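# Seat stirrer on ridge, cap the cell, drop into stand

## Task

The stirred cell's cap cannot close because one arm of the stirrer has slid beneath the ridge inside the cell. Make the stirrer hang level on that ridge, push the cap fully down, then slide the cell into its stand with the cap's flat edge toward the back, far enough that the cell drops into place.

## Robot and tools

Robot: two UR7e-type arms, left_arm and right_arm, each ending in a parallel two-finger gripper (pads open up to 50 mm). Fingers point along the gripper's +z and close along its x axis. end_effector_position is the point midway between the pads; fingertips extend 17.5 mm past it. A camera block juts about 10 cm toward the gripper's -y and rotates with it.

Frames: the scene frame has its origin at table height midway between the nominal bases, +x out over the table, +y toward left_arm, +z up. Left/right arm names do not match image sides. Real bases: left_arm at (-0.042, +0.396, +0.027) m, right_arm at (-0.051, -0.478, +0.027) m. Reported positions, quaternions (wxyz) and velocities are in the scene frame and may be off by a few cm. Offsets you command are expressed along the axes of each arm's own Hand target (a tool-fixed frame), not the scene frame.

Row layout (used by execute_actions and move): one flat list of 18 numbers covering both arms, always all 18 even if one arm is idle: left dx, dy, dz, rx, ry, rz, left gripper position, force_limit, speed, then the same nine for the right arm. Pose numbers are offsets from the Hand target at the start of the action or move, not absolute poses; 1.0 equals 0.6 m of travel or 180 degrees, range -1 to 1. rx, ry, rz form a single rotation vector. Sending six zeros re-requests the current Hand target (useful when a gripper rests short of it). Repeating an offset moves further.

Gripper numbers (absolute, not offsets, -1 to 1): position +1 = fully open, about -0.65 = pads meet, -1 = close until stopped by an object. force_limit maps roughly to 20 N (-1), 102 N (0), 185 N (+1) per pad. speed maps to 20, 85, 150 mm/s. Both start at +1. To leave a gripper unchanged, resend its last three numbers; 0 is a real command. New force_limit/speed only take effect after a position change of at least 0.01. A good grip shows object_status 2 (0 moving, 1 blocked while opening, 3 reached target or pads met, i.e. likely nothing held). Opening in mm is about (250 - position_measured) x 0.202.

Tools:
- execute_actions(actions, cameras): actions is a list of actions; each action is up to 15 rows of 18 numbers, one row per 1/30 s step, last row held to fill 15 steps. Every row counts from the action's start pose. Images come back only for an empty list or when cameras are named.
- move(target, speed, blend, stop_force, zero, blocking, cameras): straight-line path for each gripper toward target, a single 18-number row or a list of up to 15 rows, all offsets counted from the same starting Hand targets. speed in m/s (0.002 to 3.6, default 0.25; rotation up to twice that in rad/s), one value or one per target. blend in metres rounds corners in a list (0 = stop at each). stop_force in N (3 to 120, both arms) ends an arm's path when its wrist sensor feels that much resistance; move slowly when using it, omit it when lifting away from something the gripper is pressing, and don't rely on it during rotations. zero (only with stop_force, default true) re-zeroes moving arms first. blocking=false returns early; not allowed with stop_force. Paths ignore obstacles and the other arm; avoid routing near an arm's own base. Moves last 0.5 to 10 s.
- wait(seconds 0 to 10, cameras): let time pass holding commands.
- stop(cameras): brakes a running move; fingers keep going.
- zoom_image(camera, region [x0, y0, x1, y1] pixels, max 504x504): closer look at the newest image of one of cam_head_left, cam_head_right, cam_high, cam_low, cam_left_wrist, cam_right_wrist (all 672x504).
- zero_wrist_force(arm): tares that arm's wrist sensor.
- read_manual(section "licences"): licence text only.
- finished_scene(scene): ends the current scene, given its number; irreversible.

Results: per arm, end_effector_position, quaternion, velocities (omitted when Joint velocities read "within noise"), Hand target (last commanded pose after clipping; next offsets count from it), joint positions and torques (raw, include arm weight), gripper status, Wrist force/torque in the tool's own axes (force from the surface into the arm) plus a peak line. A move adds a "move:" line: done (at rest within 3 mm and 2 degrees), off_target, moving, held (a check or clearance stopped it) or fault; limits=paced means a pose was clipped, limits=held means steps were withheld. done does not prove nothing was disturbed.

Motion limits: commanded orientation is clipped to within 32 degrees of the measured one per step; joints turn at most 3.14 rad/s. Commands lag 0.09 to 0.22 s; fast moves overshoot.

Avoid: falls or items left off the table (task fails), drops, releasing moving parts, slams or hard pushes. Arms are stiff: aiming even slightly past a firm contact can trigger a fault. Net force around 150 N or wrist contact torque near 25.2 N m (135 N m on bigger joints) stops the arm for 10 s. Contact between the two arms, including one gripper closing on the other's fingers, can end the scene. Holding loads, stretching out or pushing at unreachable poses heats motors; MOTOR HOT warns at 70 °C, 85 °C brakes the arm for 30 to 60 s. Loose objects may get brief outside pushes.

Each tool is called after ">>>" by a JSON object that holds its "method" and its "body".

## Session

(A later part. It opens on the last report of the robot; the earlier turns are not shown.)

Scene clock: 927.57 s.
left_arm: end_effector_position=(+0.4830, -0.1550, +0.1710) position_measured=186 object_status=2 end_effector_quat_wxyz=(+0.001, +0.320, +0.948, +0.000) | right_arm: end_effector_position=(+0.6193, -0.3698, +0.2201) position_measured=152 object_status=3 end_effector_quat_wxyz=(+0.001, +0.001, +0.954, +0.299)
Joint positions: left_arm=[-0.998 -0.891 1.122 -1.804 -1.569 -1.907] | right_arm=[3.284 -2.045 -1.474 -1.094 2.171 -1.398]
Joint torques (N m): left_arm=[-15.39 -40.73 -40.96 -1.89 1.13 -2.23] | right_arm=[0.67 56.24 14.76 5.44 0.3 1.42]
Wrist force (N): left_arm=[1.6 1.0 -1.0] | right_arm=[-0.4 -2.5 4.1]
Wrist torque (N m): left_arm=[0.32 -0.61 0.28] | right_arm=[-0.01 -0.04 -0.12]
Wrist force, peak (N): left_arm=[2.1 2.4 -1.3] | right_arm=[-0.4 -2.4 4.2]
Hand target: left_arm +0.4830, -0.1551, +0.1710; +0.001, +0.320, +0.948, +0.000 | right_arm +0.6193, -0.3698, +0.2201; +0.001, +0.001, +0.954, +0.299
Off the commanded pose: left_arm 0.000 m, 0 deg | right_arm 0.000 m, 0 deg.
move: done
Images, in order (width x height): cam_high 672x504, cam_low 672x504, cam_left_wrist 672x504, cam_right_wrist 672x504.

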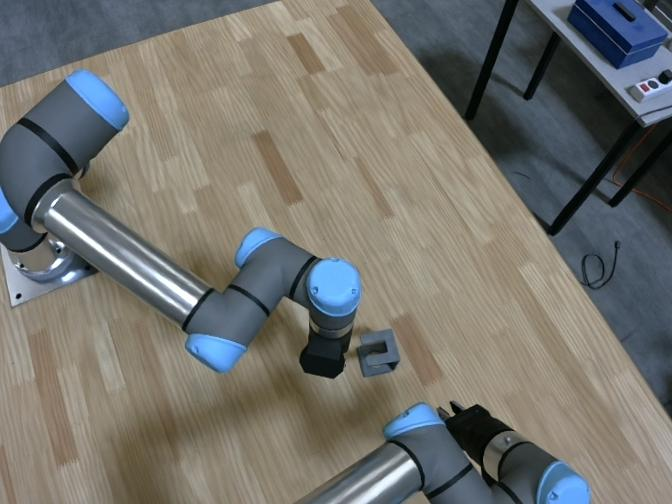

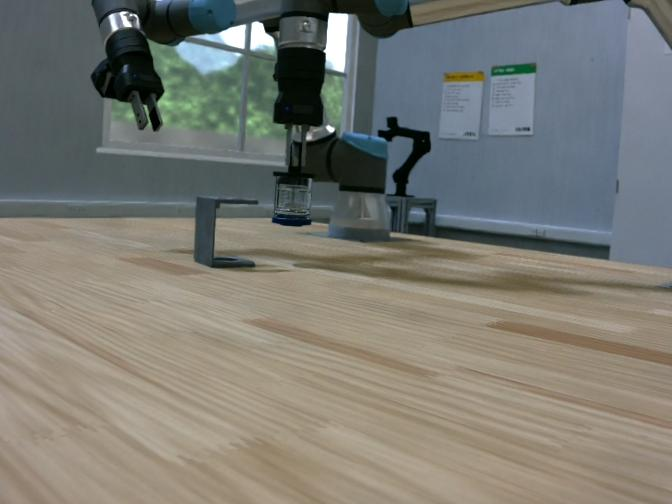

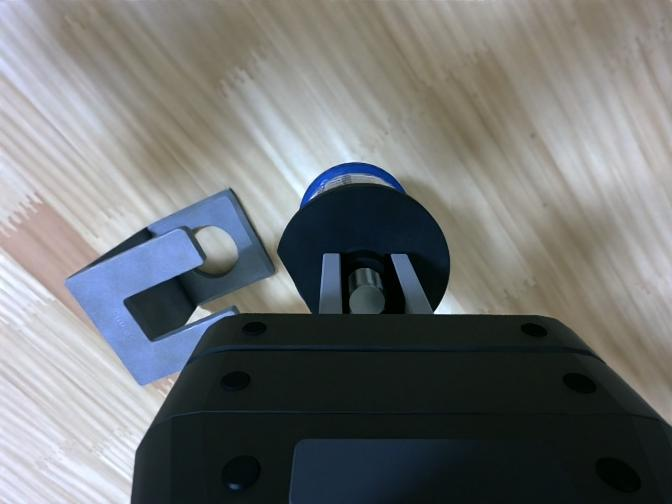

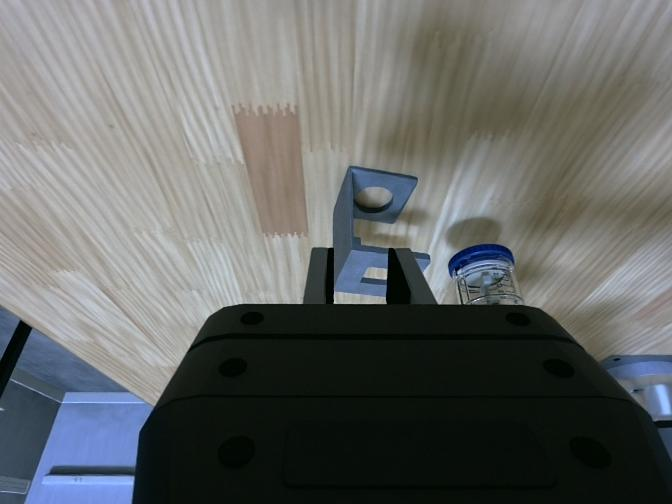

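>>> {"method": "zoom_image", "body": {"camera": "cam_left_wrist", "region": [265, 170, 465, 320]}}

Scaled by 2.520 from the camera's 672x504 image, which has a finer 960x720 frame.

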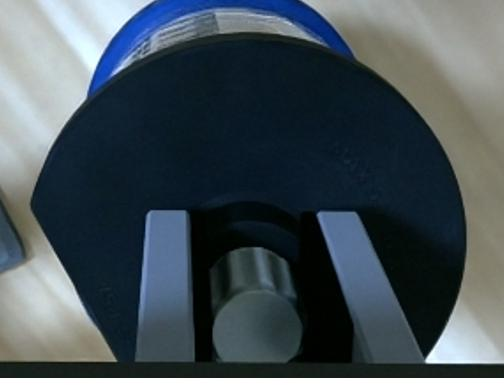

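>>> {"method": "move", "body": {"target": [-0.0025,-0.0055,0.0867,0,0,0,-1,-0.7,-1, 0,0,0,0,0,0,0,-0.85,-1], "speed": 0.05}}

>>> {"method": "move", "body": {"target": [0,0,0.02,0,0,0,-1,-0.7,-1, 0,0,0,0,0,0,0,-0.85,-1], "speed": 0.008, "stop_force": 3, "cameras": ["cam_low", "cam_left_wrist", "cam_right_wrist"]}}

>>> {"method": "zoom_image", "body": {"camera": "cam_low", "region": [180, 185, 320, 290]}}

>>> {"method": "zoom_image", "body": {"camera": "cam_left_wrist", "region": [25, 180, 265, 390]}}

Scene clock: 974.67 s.
left_arm: end_effector_position=(+0.4823, -0.1586, +0.1191) position_measured=186 object_status=2 end_effector_quat_wxyz=(+0.001, +0.320, +0.948, +0.000) | right_arm: end_effector_position=(+0.6193, -0.3698, +0.2201) position_measured=152 object_status=3 end_effector_quat_wxyz=(+0.001, +0.001, +0.954, +0.299)
Joint positions: left_arm=[-1.001 -0.848 1.186 -1.91 -1.569 -1.91] | right_arm=[3.284 -2.045 -1.474 -1.094 2.171 -1.398]
Joint torques (N m): left_arm=[-14.63 -45.43 -11.8 -4.73 -0.61 -2.29] | right_arm=[0.58 57.87 15.41 5.5 0.47 1.49]
Wrist force (N): left_arm=[1.5 1.1 -0.8] | right_arm=[-0.5 -2.0 3.8]
Wrist torque (N m): left_arm=[0.37 -0.62 0.28] | right_arm=[0.08 -0.04 -0.12]
Wrist force, peak (N): left_arm=[1.6 1.3 -1.7] | right_arm=[-0.5 -2.8 4.1]
Hand target: left_arm +0.4823, -0.1586, +0.1190; +0.001, +0.320, +0.948, +0.000 | right_arm +0.6193, -0.3698, +0.2201; +0.001, +0.001, +0.954, +0.299
Off the commanded pose: left_arm 0.000 m, 0 deg | right_arm 0.000 m, 0 deg.
move: done

Scene clock: 976.97 s.
left_arm: end_effector_position=(+0.4823, -0.1586, +0.1116) position_measured=186 object_status=2 end_effector_quat_wxyz=(+0.001, +0.320, +0.948, +0.000) | right_arm: end_effector_position=(+0.6193, -0.3698, +0.2201) position_measured=152 object_status=3 end_effector_quat_wxyz=(+0.001, +0.001, +0.954, +0.299)
Joint positions: left_arm=[-1.001 -0.842 1.195 -1.926 -1.569 -1.91] | right_arm=[3.284 -2.045 -1.474 -1.094 2.171 -1.398]
Joint torques (N m): left_arm=[-11.98 -60.54 -40.59 -3.03 0.11 -1.37] | right_arm=[0.59 57.62 14.56 5.44 0.47 1.56]
Wrist force (N): left_arm=[1.3 1.1 -2.0] | right_arm=[-0.3 -2.2 3.7]
Wrist torque (N m): left_arm=[0.36 -0.63 0.28] | right_arm=[0.04 -0.06 -0.12]
Wrist force, peak (N): left_arm=[-0.3 1.8 -12.0] | right_arm=[-0.7 -2.4 4.1]
Hand target: left_arm +0.4823, -0.1586, +0.1116; +0.001, +0.320, +0.948, +0.000 (not the last commanded pose) | right_arm +0.6193, -0.3698, +0.2201; +0.001, +0.001, +0.954, +0.299
Off the commanded pose: left_arm 0.005 m, 0 deg | right_arm 0.000 m, 0 deg.
move: contact (left_arm)
Images, in order (width x height): cam_low 672x504, cam_left_wrist 672x504, cam_right_wrist 672x504.

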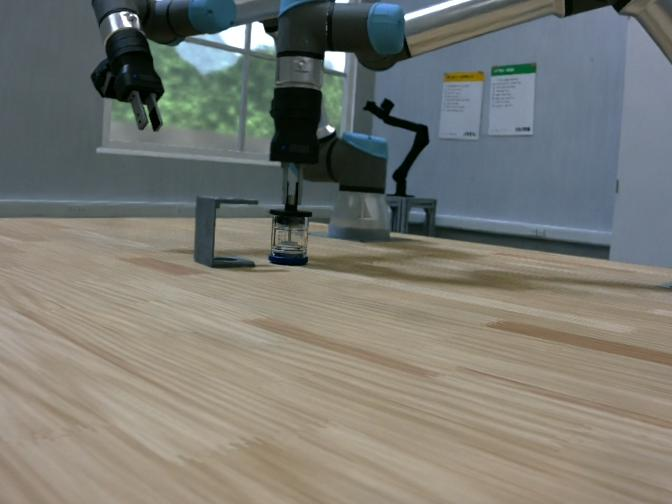

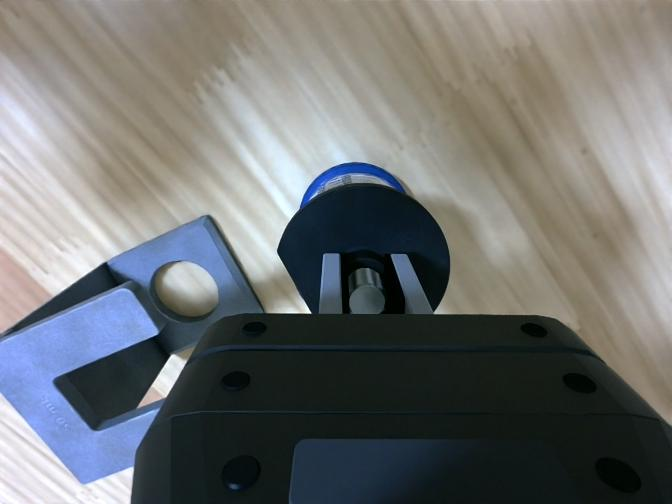

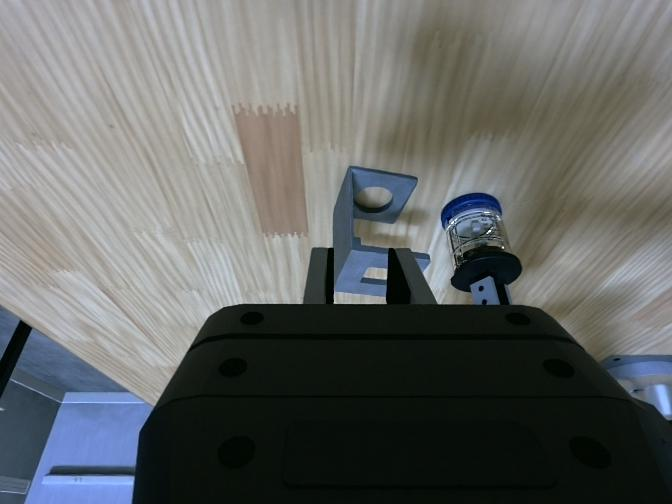

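Scaled by 3.600 from the camera's 672x504 image, which has a finer 960x720 frame.

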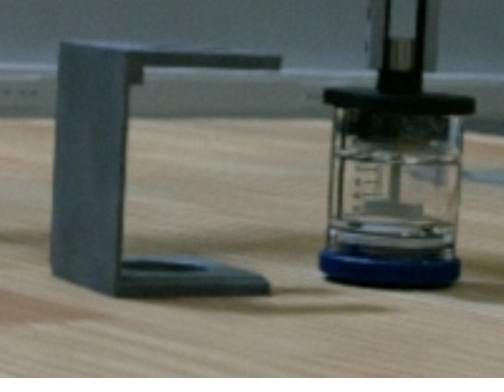

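Scaled by 2.100 from the camera's 672x504 image, which has a finer 960x720 frame.

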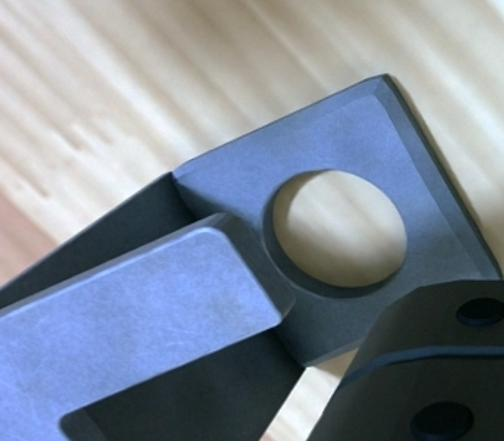

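>>> {"method": "move", "body": {"target": [[0,0,-0.0135,0,0,0,-1,-0.7,-1, 0,0,0,0,0,0,0,-0.85,-1],[-0.0576,0.0263,-0.0135,0,0,0,-1,-0.7,-1, 0,0,0,0,0,0,0,-0.85,-1]], "speed": 0.03, "cameras": ["cam_low", "cam_left_wrist", "cam_right_wrist"]}}

>>> {"method": "zoom_image", "body": {"camera": "cam_low", "region": [185, 185, 295, 285]}}

>>> {"method": "zoom_image", "body": {"camera": "cam_left_wrist", "region": [85, 180, 465, 390]}}

>>> {"method": "zoom_image", "body": {"camera": "cam_right_wrist", "region": [320, 150, 520, 310]}}

Scene clock: 993.57 s.
left_arm: end_effector_position=(+0.5193, -0.1670, +0.1198) position_measured=186 object_status=2 end_effector_quat_wxyz=(+0.001, +0.320, +0.948, +0.000) | right_arm: end_effector_position=(+0.6193, -0.3698, +0.2201) position_measured=152 object_status=3 end_effector_quat_wxyz=(+0.001, +0.001, +0.954, +0.299)
Joint positions: left_arm=[-0.968 -0.768 1.042 -1.846 -1.569 -1.876] | right_arm=[3.284 -2.045 -1.474 -1.094 2.171 -1.398]
Joint torques (N m): left_arm=[15.46 -45.57 -41.4 -1.91 -0.88 1.79] | right_arm=[1.17 56.87 15.22 5.28 0.46 1.73]
Wrist force (N): left_arm=[1.7 1.2 -1.5] | right_arm=[-0.5 -2.6 4.0]
Wrist torque (N m): left_arm=[0.35 -0.60 0.11] | right_arm=[-0.02 -0.03 -0.12]
Wrist force, peak (N): left_arm=[1.5 1.2 -2.1] | right_arm=[-0.4 -2.7 4.1]
Hand target: left_arm +0.5194, -0.1670, +0.1198; +0.001, +0.320, +0.948, +0.000 | right_arm +0.6193, -0.3698, +0.2201; +0.001, +0.001, +0.954, +0.299
Off the commanded pose: left_arm 0.000 m, 0 deg | right_arm 0.000 m, 0 deg.
move: done
Images, in order (width x height): cam_low 672x504, cam_left_wrist 672x504, cam_right_wrist 672x504.

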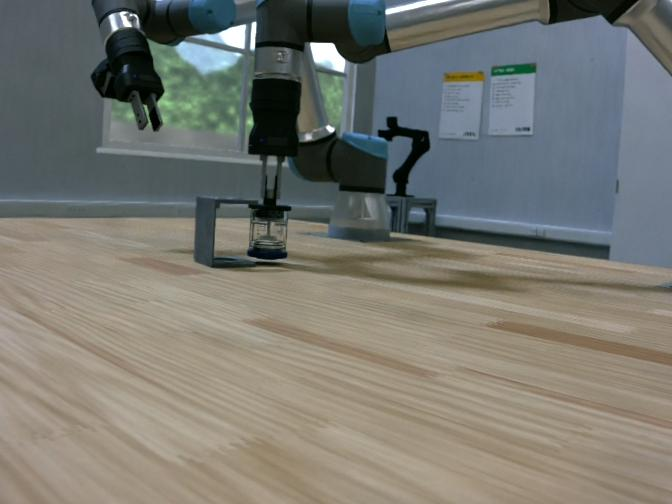

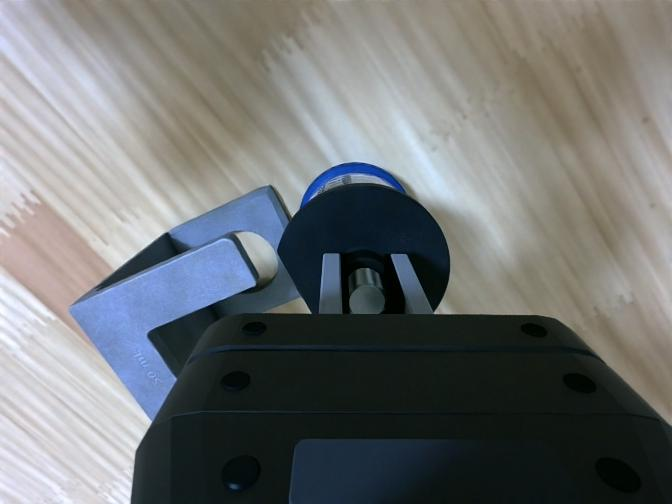

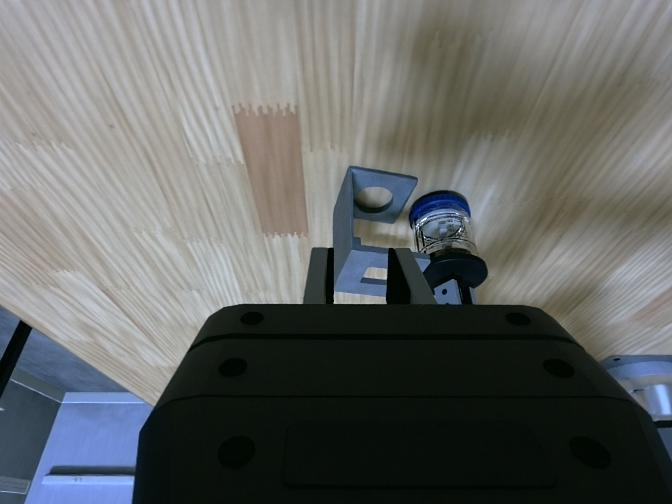

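Scaled by 4.582 from the camera's 672x504 image, which has a finer 960x720 frame.

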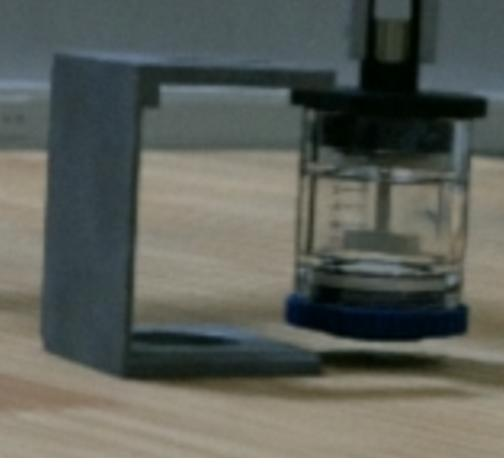

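Scaled by 1.326 from the camera's 672x504 image, which has a finer 960x720 frame.

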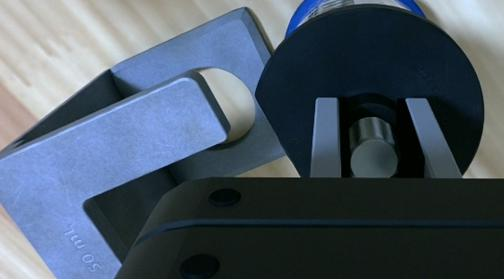

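Scaled by 2.520 from the camera's 672x504 image, which has a finer 960x720 frame.

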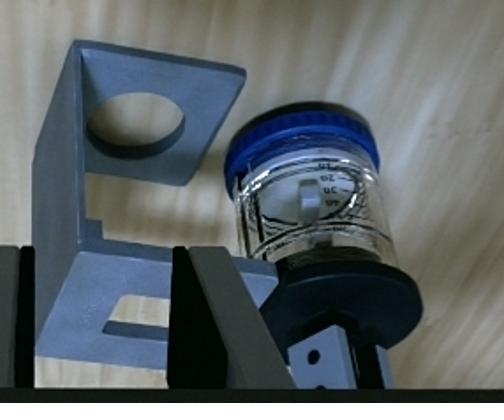

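>>> {"method": "move", "body": {"target": [-0.0530,0.0243,0,0,0,0,-1,-0.7,-1, 0,0,0,0,0,0,0,-0.85,-1], "speed": 0.02, "stop_force": 4, "cameras": ["cam_low", "cam_left_wrist", "cam_right_wrist"]}}

>>> {"method": "zoom_image", "body": {"camera": "cam_low", "region": [185, 185, 295, 285]}}

>>> {"method": "zoom_image", "body": {"camera": "cam_right_wrist", "region": [320, 150, 520, 310]}}

Scene clock: 1007.83 s.
left_arm: end_effector_position=(+0.5535, -0.1746, +0.1198) position_measured=186 object_status=2 end_effector_quat_wxyz=(+0.001, +0.320, +0.948, +0.000) | right_arm: end_effector_position=(+0.6193, -0.3698, +0.2201) position_measured=152 object_status=3 end_effector_quat_wxyz=(+0.001, +0.001, +0.954, +0.299)
Joint positions: left_arm=[-0.939 -0.684 0.887 -1.775 -1.569 -1.847] | right_arm=[3.284 -2.045 -1.474 -1.094 2.171 -1.398]
Joint torques (N m): left_arm=[15.12 -48.89 -42.5 -1.77 -1.59 1.68] | right_arm=[0.88 56.26 13.95 5.2 0.3 1.52]
Wrist force (N): left_arm=[1.6 1.2 -0.8] | right_arm=[-0.4 -2.4 3.9]
Wrist torque (N m): left_arm=[0.39 -0.63 0.14] | right_arm=[0.01 -0.05 -0.12]
Wrist force, peak (N): left_arm=[2.0 1.5 -1.5] | right_arm=[-0.4 -2.6 4.4]
Hand target: left_arm +0.5535, -0.1746, +0.1198; +0.001, +0.320, +0.948, +0.000 | right_arm +0.6193, -0.3698, +0.2201; +0.001, +0.001, +0.954, +0.299
Off the commanded pose: left_arm 0.000 m, 0 deg | right_arm 0.000 m, 0 deg.
move: done
Images, in order (width x height): cam_low 672x504, cam_left_wrist 672x504, cam_right_wrist 672x504.

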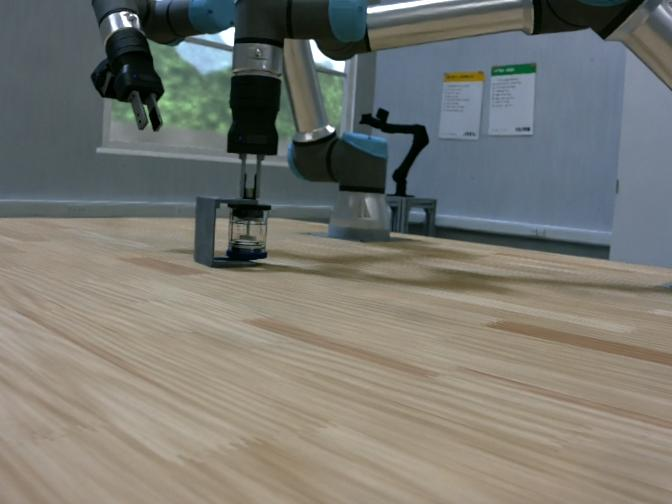

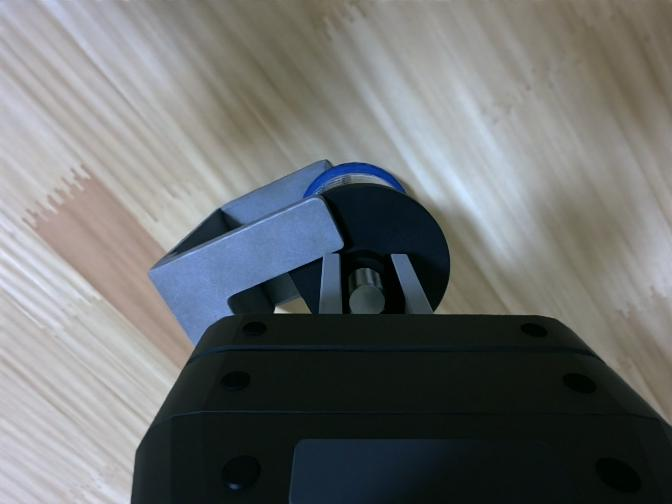

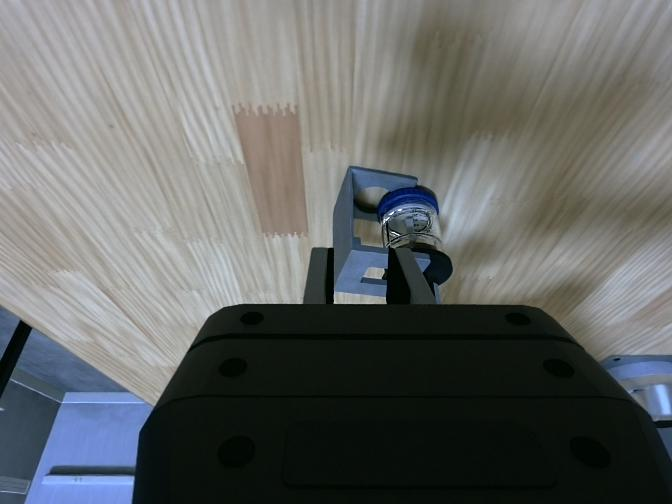

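Scaled by 4.582 from the camera's 672x504 image, which has a finer 960x720 frame.

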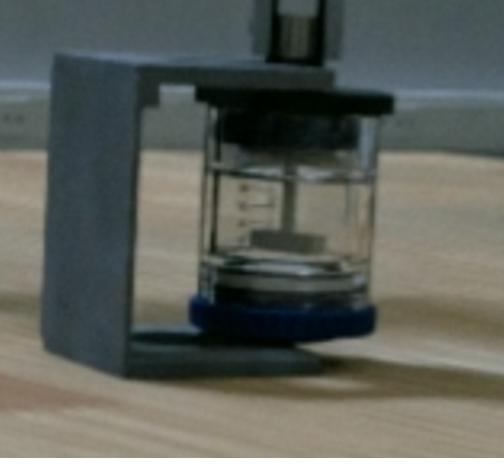

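Scaled by 2.520 from the camera's 672x504 image, which has a finer 960x720 frame.

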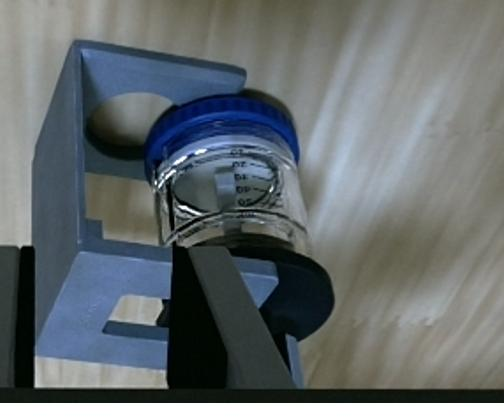

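>>> {"method": "move", "body": {"target": [-0.0500,0.0229,0,0,0,0,-1,-0.7,-1, 0,0,0,0,0,0,0,-0.85,-1], "speed": 0.02, "stop_force": 4, "cameras": ["cam_low", "cam_left_wrist", "cam_right_wrist"]}}

>>> {"method": "zoom_image", "body": {"camera": "cam_low", "region": [185, 185, 295, 285]}}

>>> {"method": "zoom_image", "body": {"camera": "cam_left_wrist", "region": [200, 140, 480, 330]}}

>>> {"method": "zoom_image", "body": {"camera": "cam_right_wrist", "region": [320, 150, 450, 300]}}

Scene clock: 1021.60 s.
left_arm: end_effector_position=(+0.5857, -0.1819, +0.1199) position_measured=186 object_status=2 end_effector_quat_wxyz=(+0.001, +0.320, +0.948, +0.000) | right_arm: end_effector_position=(+0.6193, -0.3698, +0.2201) position_measured=152 object_status=3 end_effector_quat_wxyz=(+0.001, +0.001, +0.954, +0.299)
Joint positions: left_arm=[-0.913 -0.591 0.712 -1.693 -1.569 -1.822] | right_arm=[3.284 -2.045 -1.474 -1.094 2.171 -1.398]
Joint torques (N m): left_arm=[15.25 -51.59 -42.7 -1.71 -1.49 1.79] | right_arm=[1.63 55.4 14.89 5.16 0.58 1.64]
Wrist force (N): left_arm=[1.5 1.4 -1.2] | right_arm=[-0.7 -2.4 3.7]
Wrist torque (N m): left_arm=[0.44 -0.60 0.11] | right_arm=[0.01 0.00 -0.12]
Wrist force, peak (N): left_arm=[2.1 1.5 -2.3] | right_arm=[-0.2 -2.8 4.1]
Hand target: left_arm +0.5857, -0.1819, +0.1199; +0.001, +0.320, +0.948, +0.000 | right_arm +0.6193, -0.3698, +0.2201; +0.001, +0.001, +0.954, +0.299
Off the commanded pose: left_arm 0.000 m, 0 deg | right_arm 0.000 m, 0 deg.
move: done
Images, in order (width x height): cam_low 672x504, cam_left_wrist 672x504, cam_right_wrist 672x504.

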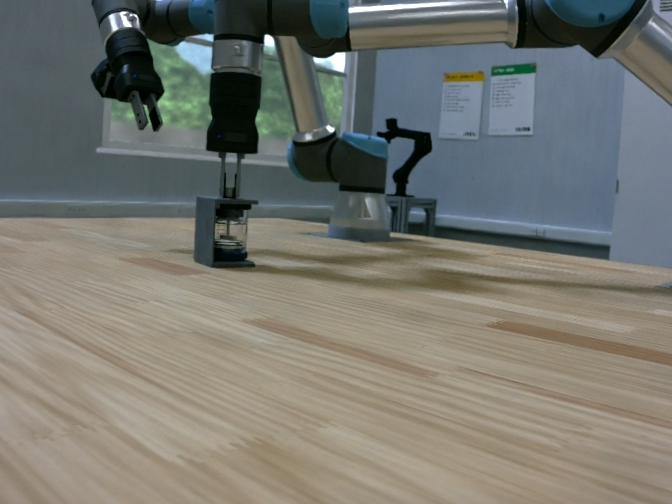

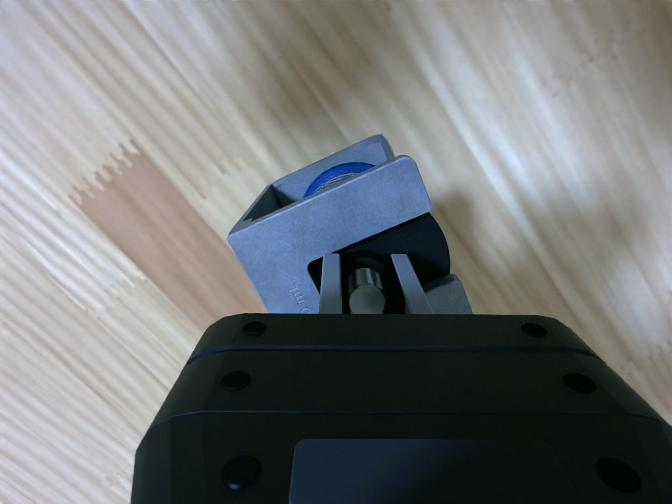

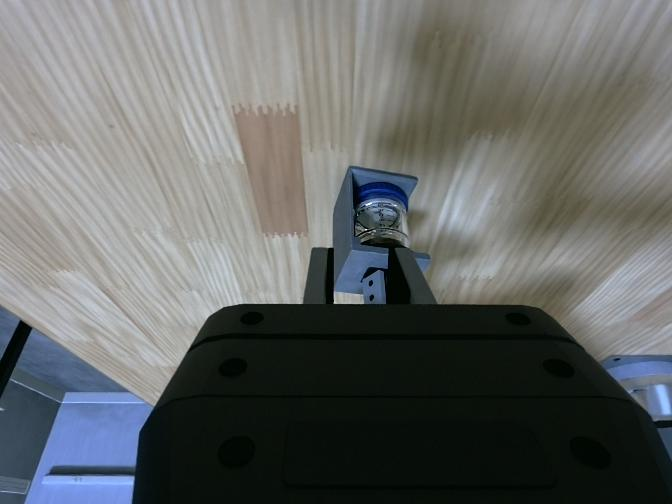

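Scaled by 4.582 from the camera's 672x504 image, which has a finer 960x720 frame.

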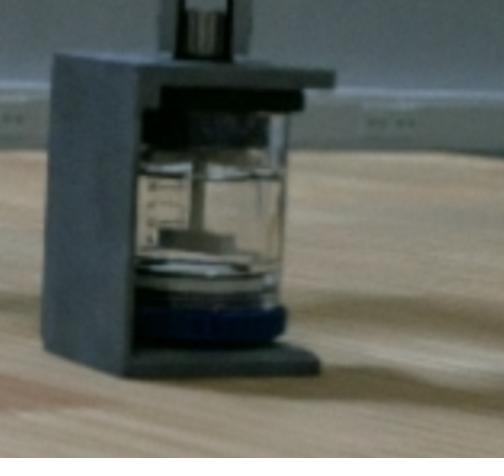

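Scaled by 1.800 from the camera's 672x504 image, which has a finer 960x720 frame.

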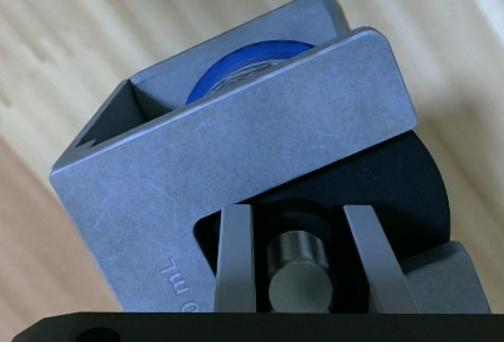

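Scaled by 3.360 from the camera's 672x504 image, which has a finer 960x720 frame.

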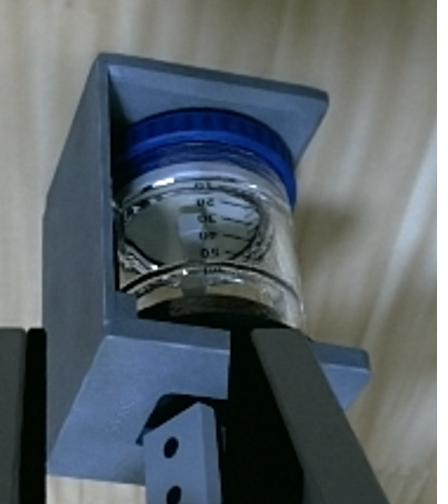

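>>> {"method": "move", "body": {"target": [-0.0028,0.0018,0,0,0,0,-1,-0.7,-1, 0,0,0,0,0,0,0,-0.85,-1], "speed": 0.01, "stop_force": 4}}

>>> {"method": "move", "body": {"target": [0,0,0.008,0,0,0,-1,-0.7,-1, 0,0,0,0,0,0,0,-0.85,-1], "speed": 0.004, "stop_force": 4, "cameras": ["cam_low", "cam_left_wrist", "cam_right_wrist"]}}

>>> {"method": "zoom_image", "body": {"camera": "cam_low", "region": [185, 185, 295, 285]}}

>>> {"method": "zoom_image", "body": {"camera": "cam_right_wrist", "region": [320, 150, 450, 300]}}

Scene clock: 1042.23 s.
left_arm: end_effector_position=(+0.5877, -0.1820, +0.1199) position_measured=186 object_status=2 end_effector_quat_wxyz=(+0.001, +0.320, +0.948, +0.000) | right_arm: end_effector_position=(+0.6193, -0.3698, +0.2201) position_measured=152 object_status=3 end_effector_quat_wxyz=(+0.001, +0.001, +0.954, +0.299)
Joint positions: left_arm=[-0.912 -0.585 0.701 -1.688 -1.569 -1.82] | right_arm=[3.284 -2.045 -1.474 -1.094 2.171 -1.398]
Joint torques (N m): left_arm=[14.85 -51.64 -42.03 -1.8 -1.47 1.72] | right_arm=[0.61 57.63 15.27 5.22 0.42 1.41]
Wrist force (N): left_arm=[1.7 1.6 -1.1] | right_arm=[-0.4 -2.3 4.1]
Wrist torque (N m): left_arm=[0.44 -0.63 0.11] | right_arm=[0.03 -0.06 -0.12]
Wrist force, peak (N): left_arm=[2.1 1.5 -1.5] | right_arm=[-0.5 -2.7 4.1]
Hand target: left_arm +0.5877, -0.1820, +0.1199; +0.001, +0.320, +0.948, +0.000 | right_arm +0.6193, -0.3698, +0.2201; +0.001, +0.001, +0.954, +0.299
Off the commanded pose: left_arm 0.000 m, 0 deg | right_arm 0.000 m, 0 deg.
move: done

Scene clock: 1043.77 s.
left_arm: end_effector_position=(+0.5877, -0.1820, +0.1173) position_measured=186 object_status=2 end_effector_quat_wxyz=(+0.001, +0.320, +0.948, +0.000) | right_arm: end_effector_position=(+0.6193, -0.3698, +0.2201) position_measured=152 object_status=3 end_effector_quat_wxyz=(+0.001, +0.001, +0.954, +0.299)
Joint positions: left_arm=[-0.912 -0.584 0.705 -1.693 -1.569 -1.82] | right_arm=[3.284 -2.045 -1.474 -1.094 2.171 -1.398]
Joint torques (N m): left_arm=[14.29 -62.27 -38.63 -1.28 -1.47 1.68] | right_arm=[1.03 56.93 14.94 5.25 0.29 1.52]
Wrist force (N): left_arm=[3.2 1.5 -9.2] | right_arm=[-0.3 -2.1 3.6]
Wrist torque (N m): left_arm=[0.42 -0.71 0.09] | right_arm=[0.05 -0.08 -0.12]
Wrist force, peak (N): left_arm=[2.9 1.6 -9.5] | right_arm=[-0.6 -2.5 4.0]
Hand target: left_arm +0.5877, -0.1820, +0.1174; +0.001, +0.320, +0.948, +0.000 (not the last commanded pose) | right_arm +0.6193, -0.3698, +0.2201; +0.001, +0.001, +0.954, +0.299
Off the commanded pose: left_arm 0.002 m, 0 deg | right_arm 0.000 m, 0 deg.
move: contact (left_arm)
Images, in order (width x height): cam_low 672x504, cam_left_wrist 672x504, cam_right_wrist 672x504.

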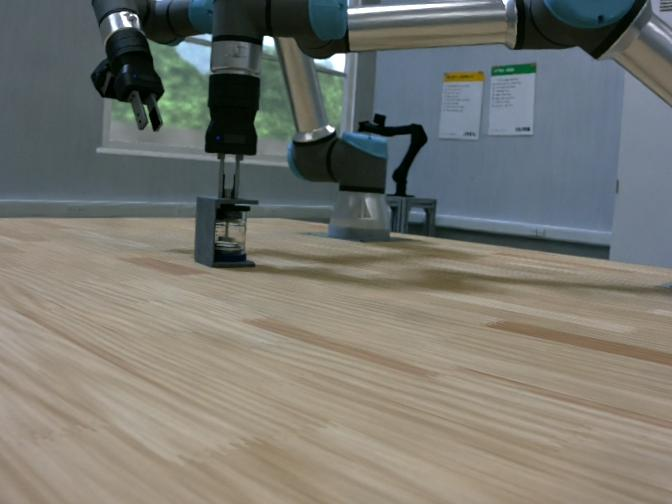

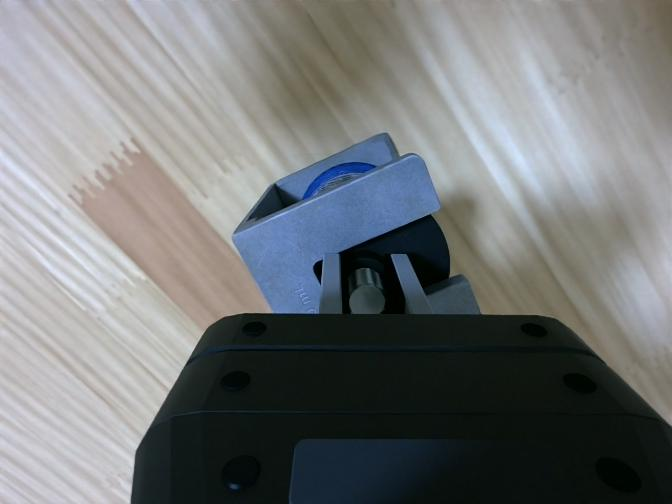

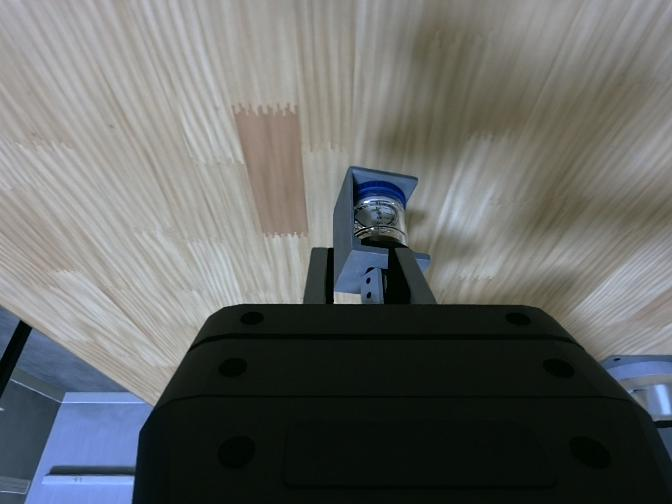

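Scaled by 4.582 from the camera's 672x504 image, which has a finer 960x720 frame.

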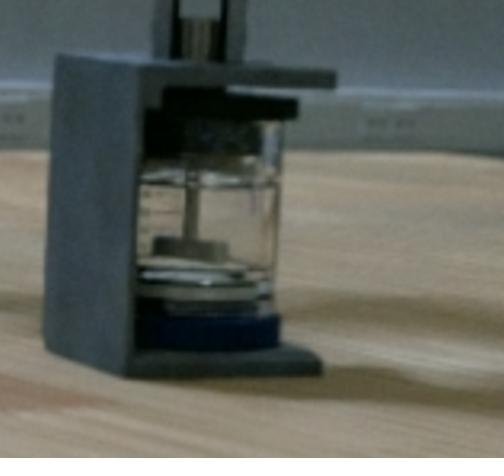

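Scaled by 3.360 from the camera's 672x504 image, which has a finer 960x720 frame.

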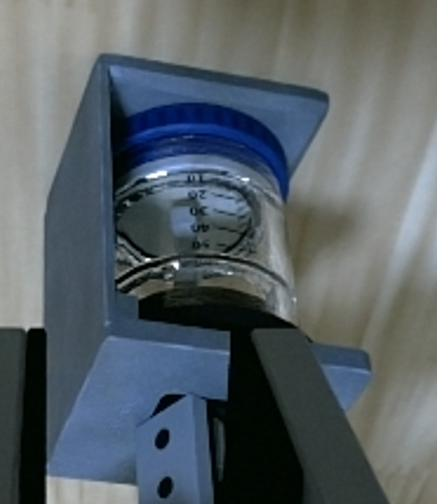

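>>> {"method": "move", "body": {"target": [[0,0,0,0,0,0,0.2,-0.7,-1, 0,0,0,0,0,0,0,-0.85,-1],[0,0,-0.1,0,0,0,0.2,-0.7,-1, 0,0,0,0,0,0,0,-0.85,-1]], "speed": 0.05, "cameras": ["cam_low", "cam_left_wrist", "cam_right_wrist"]}}

>>> {"method": "zoom_image", "body": {"camera": "cam_low", "region": [185, 185, 295, 285]}}

>>> {"method": "zoom_image", "body": {"camera": "cam_right_wrist", "region": [320, 150, 450, 300]}}

>>> {"method": "zoom_image", "body": {"camera": "cam_left_wrist", "region": [220, 120, 480, 330]}}

Scene clock: 1056.57 s.
left_arm: end_effector_position=(+0.5876, -0.1820, +0.1774) position_measured=123 object_status=3 end_effector_quat_wxyz=(+0.001, +0.320, +0.948, +0.000) | right_arm: end_effector_position=(+0.6193, -0.3698, +0.2201) position_measured=152 object_status=3 end_effector_quat_wxyz=(+0.001, +0.001, +0.954, +0.299)
Joint positions: left_arm=[-0.912 -0.596 0.575 -1.551 -1.569 -1.82] | right_arm=[3.284 -2.045 -1.474 -1.094 2.171 -1.398]
Joint torques (N m): left_arm=[-14.96 -50.57 -40.9 -1.5 -0.62 -2.11] | right_arm=[1.69 57.3 15.01 5.17 0.31 1.59]
Wrist force (N): left_arm=[1.6 1.5 -3.4] | right_arm=[-0.5 -2.1 3.9]
Wrist torque (N m): left_arm=[0.43 -0.59 0.10] | right_arm=[0.05 -0.05 -0.12]
Wrist force, peak (N): left_arm=[3.0 1.5 -9.0] | right_arm=[-0.7 -2.5 4.2]
Hand target: left_arm +0.5876, -0.1820, +0.1774; +0.001, +0.320, +0.948, +0.000 | right_arm +0.6193, -0.3698, +0.2201; +0.001, +0.001, +0.954, +0.299
Off the commanded pose: left_arm 0.000 m, 0 deg | right_arm 0.000 m, 0 deg.
move: done
Images, in order (width x height): cam_low 672x504, cam_left_wrist 672x504, cam_right_wrist 672x504.

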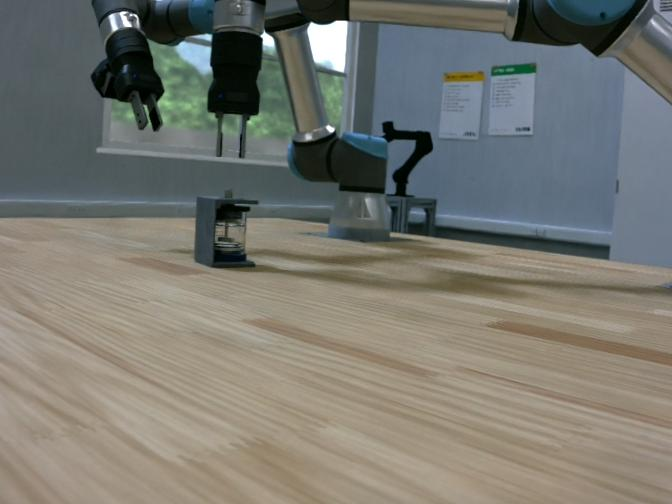

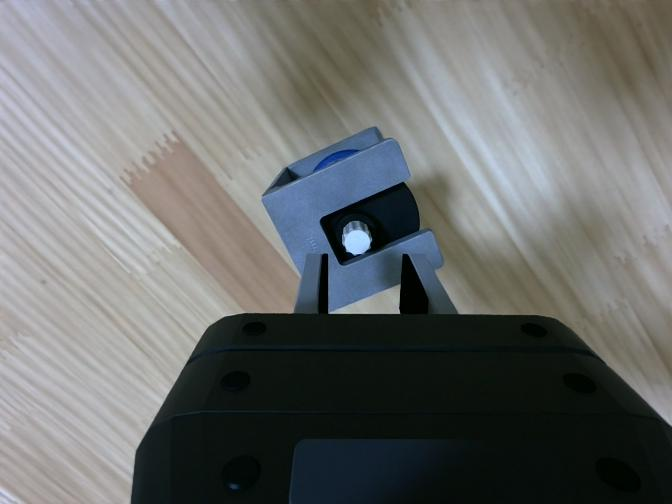

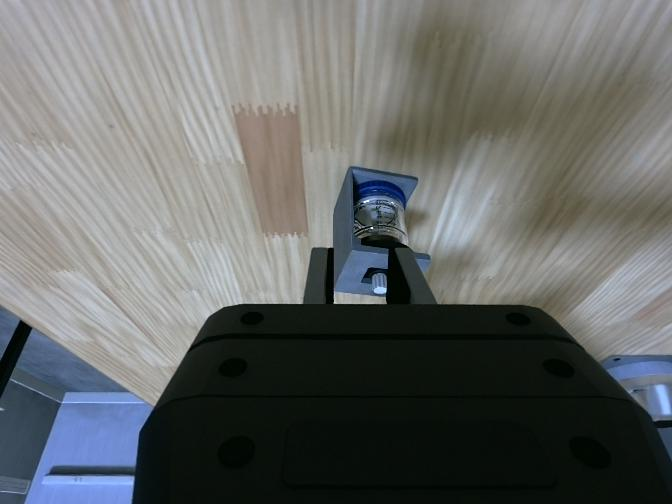

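Scaled by 4.582 from the camera's 672x504 image, which has a finer 960x720 frame.

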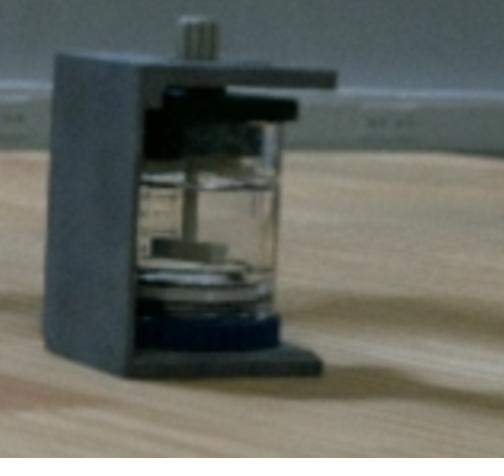

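Scaled by 3.360 from the camera's 672x504 image, which has a finer 960x720 frame.

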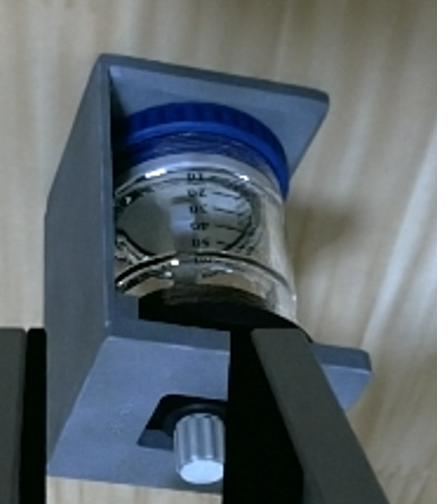

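Scaled by 1.938 from the camera's 672x504 image, which has a finer 960x720 frame.

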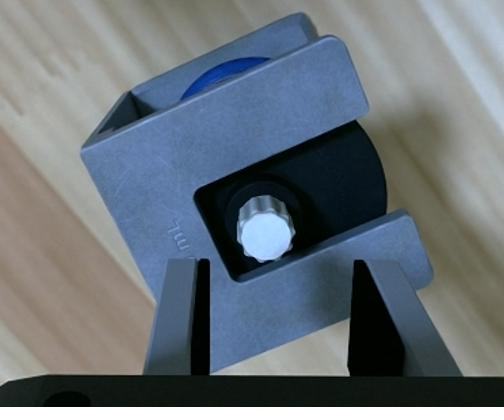

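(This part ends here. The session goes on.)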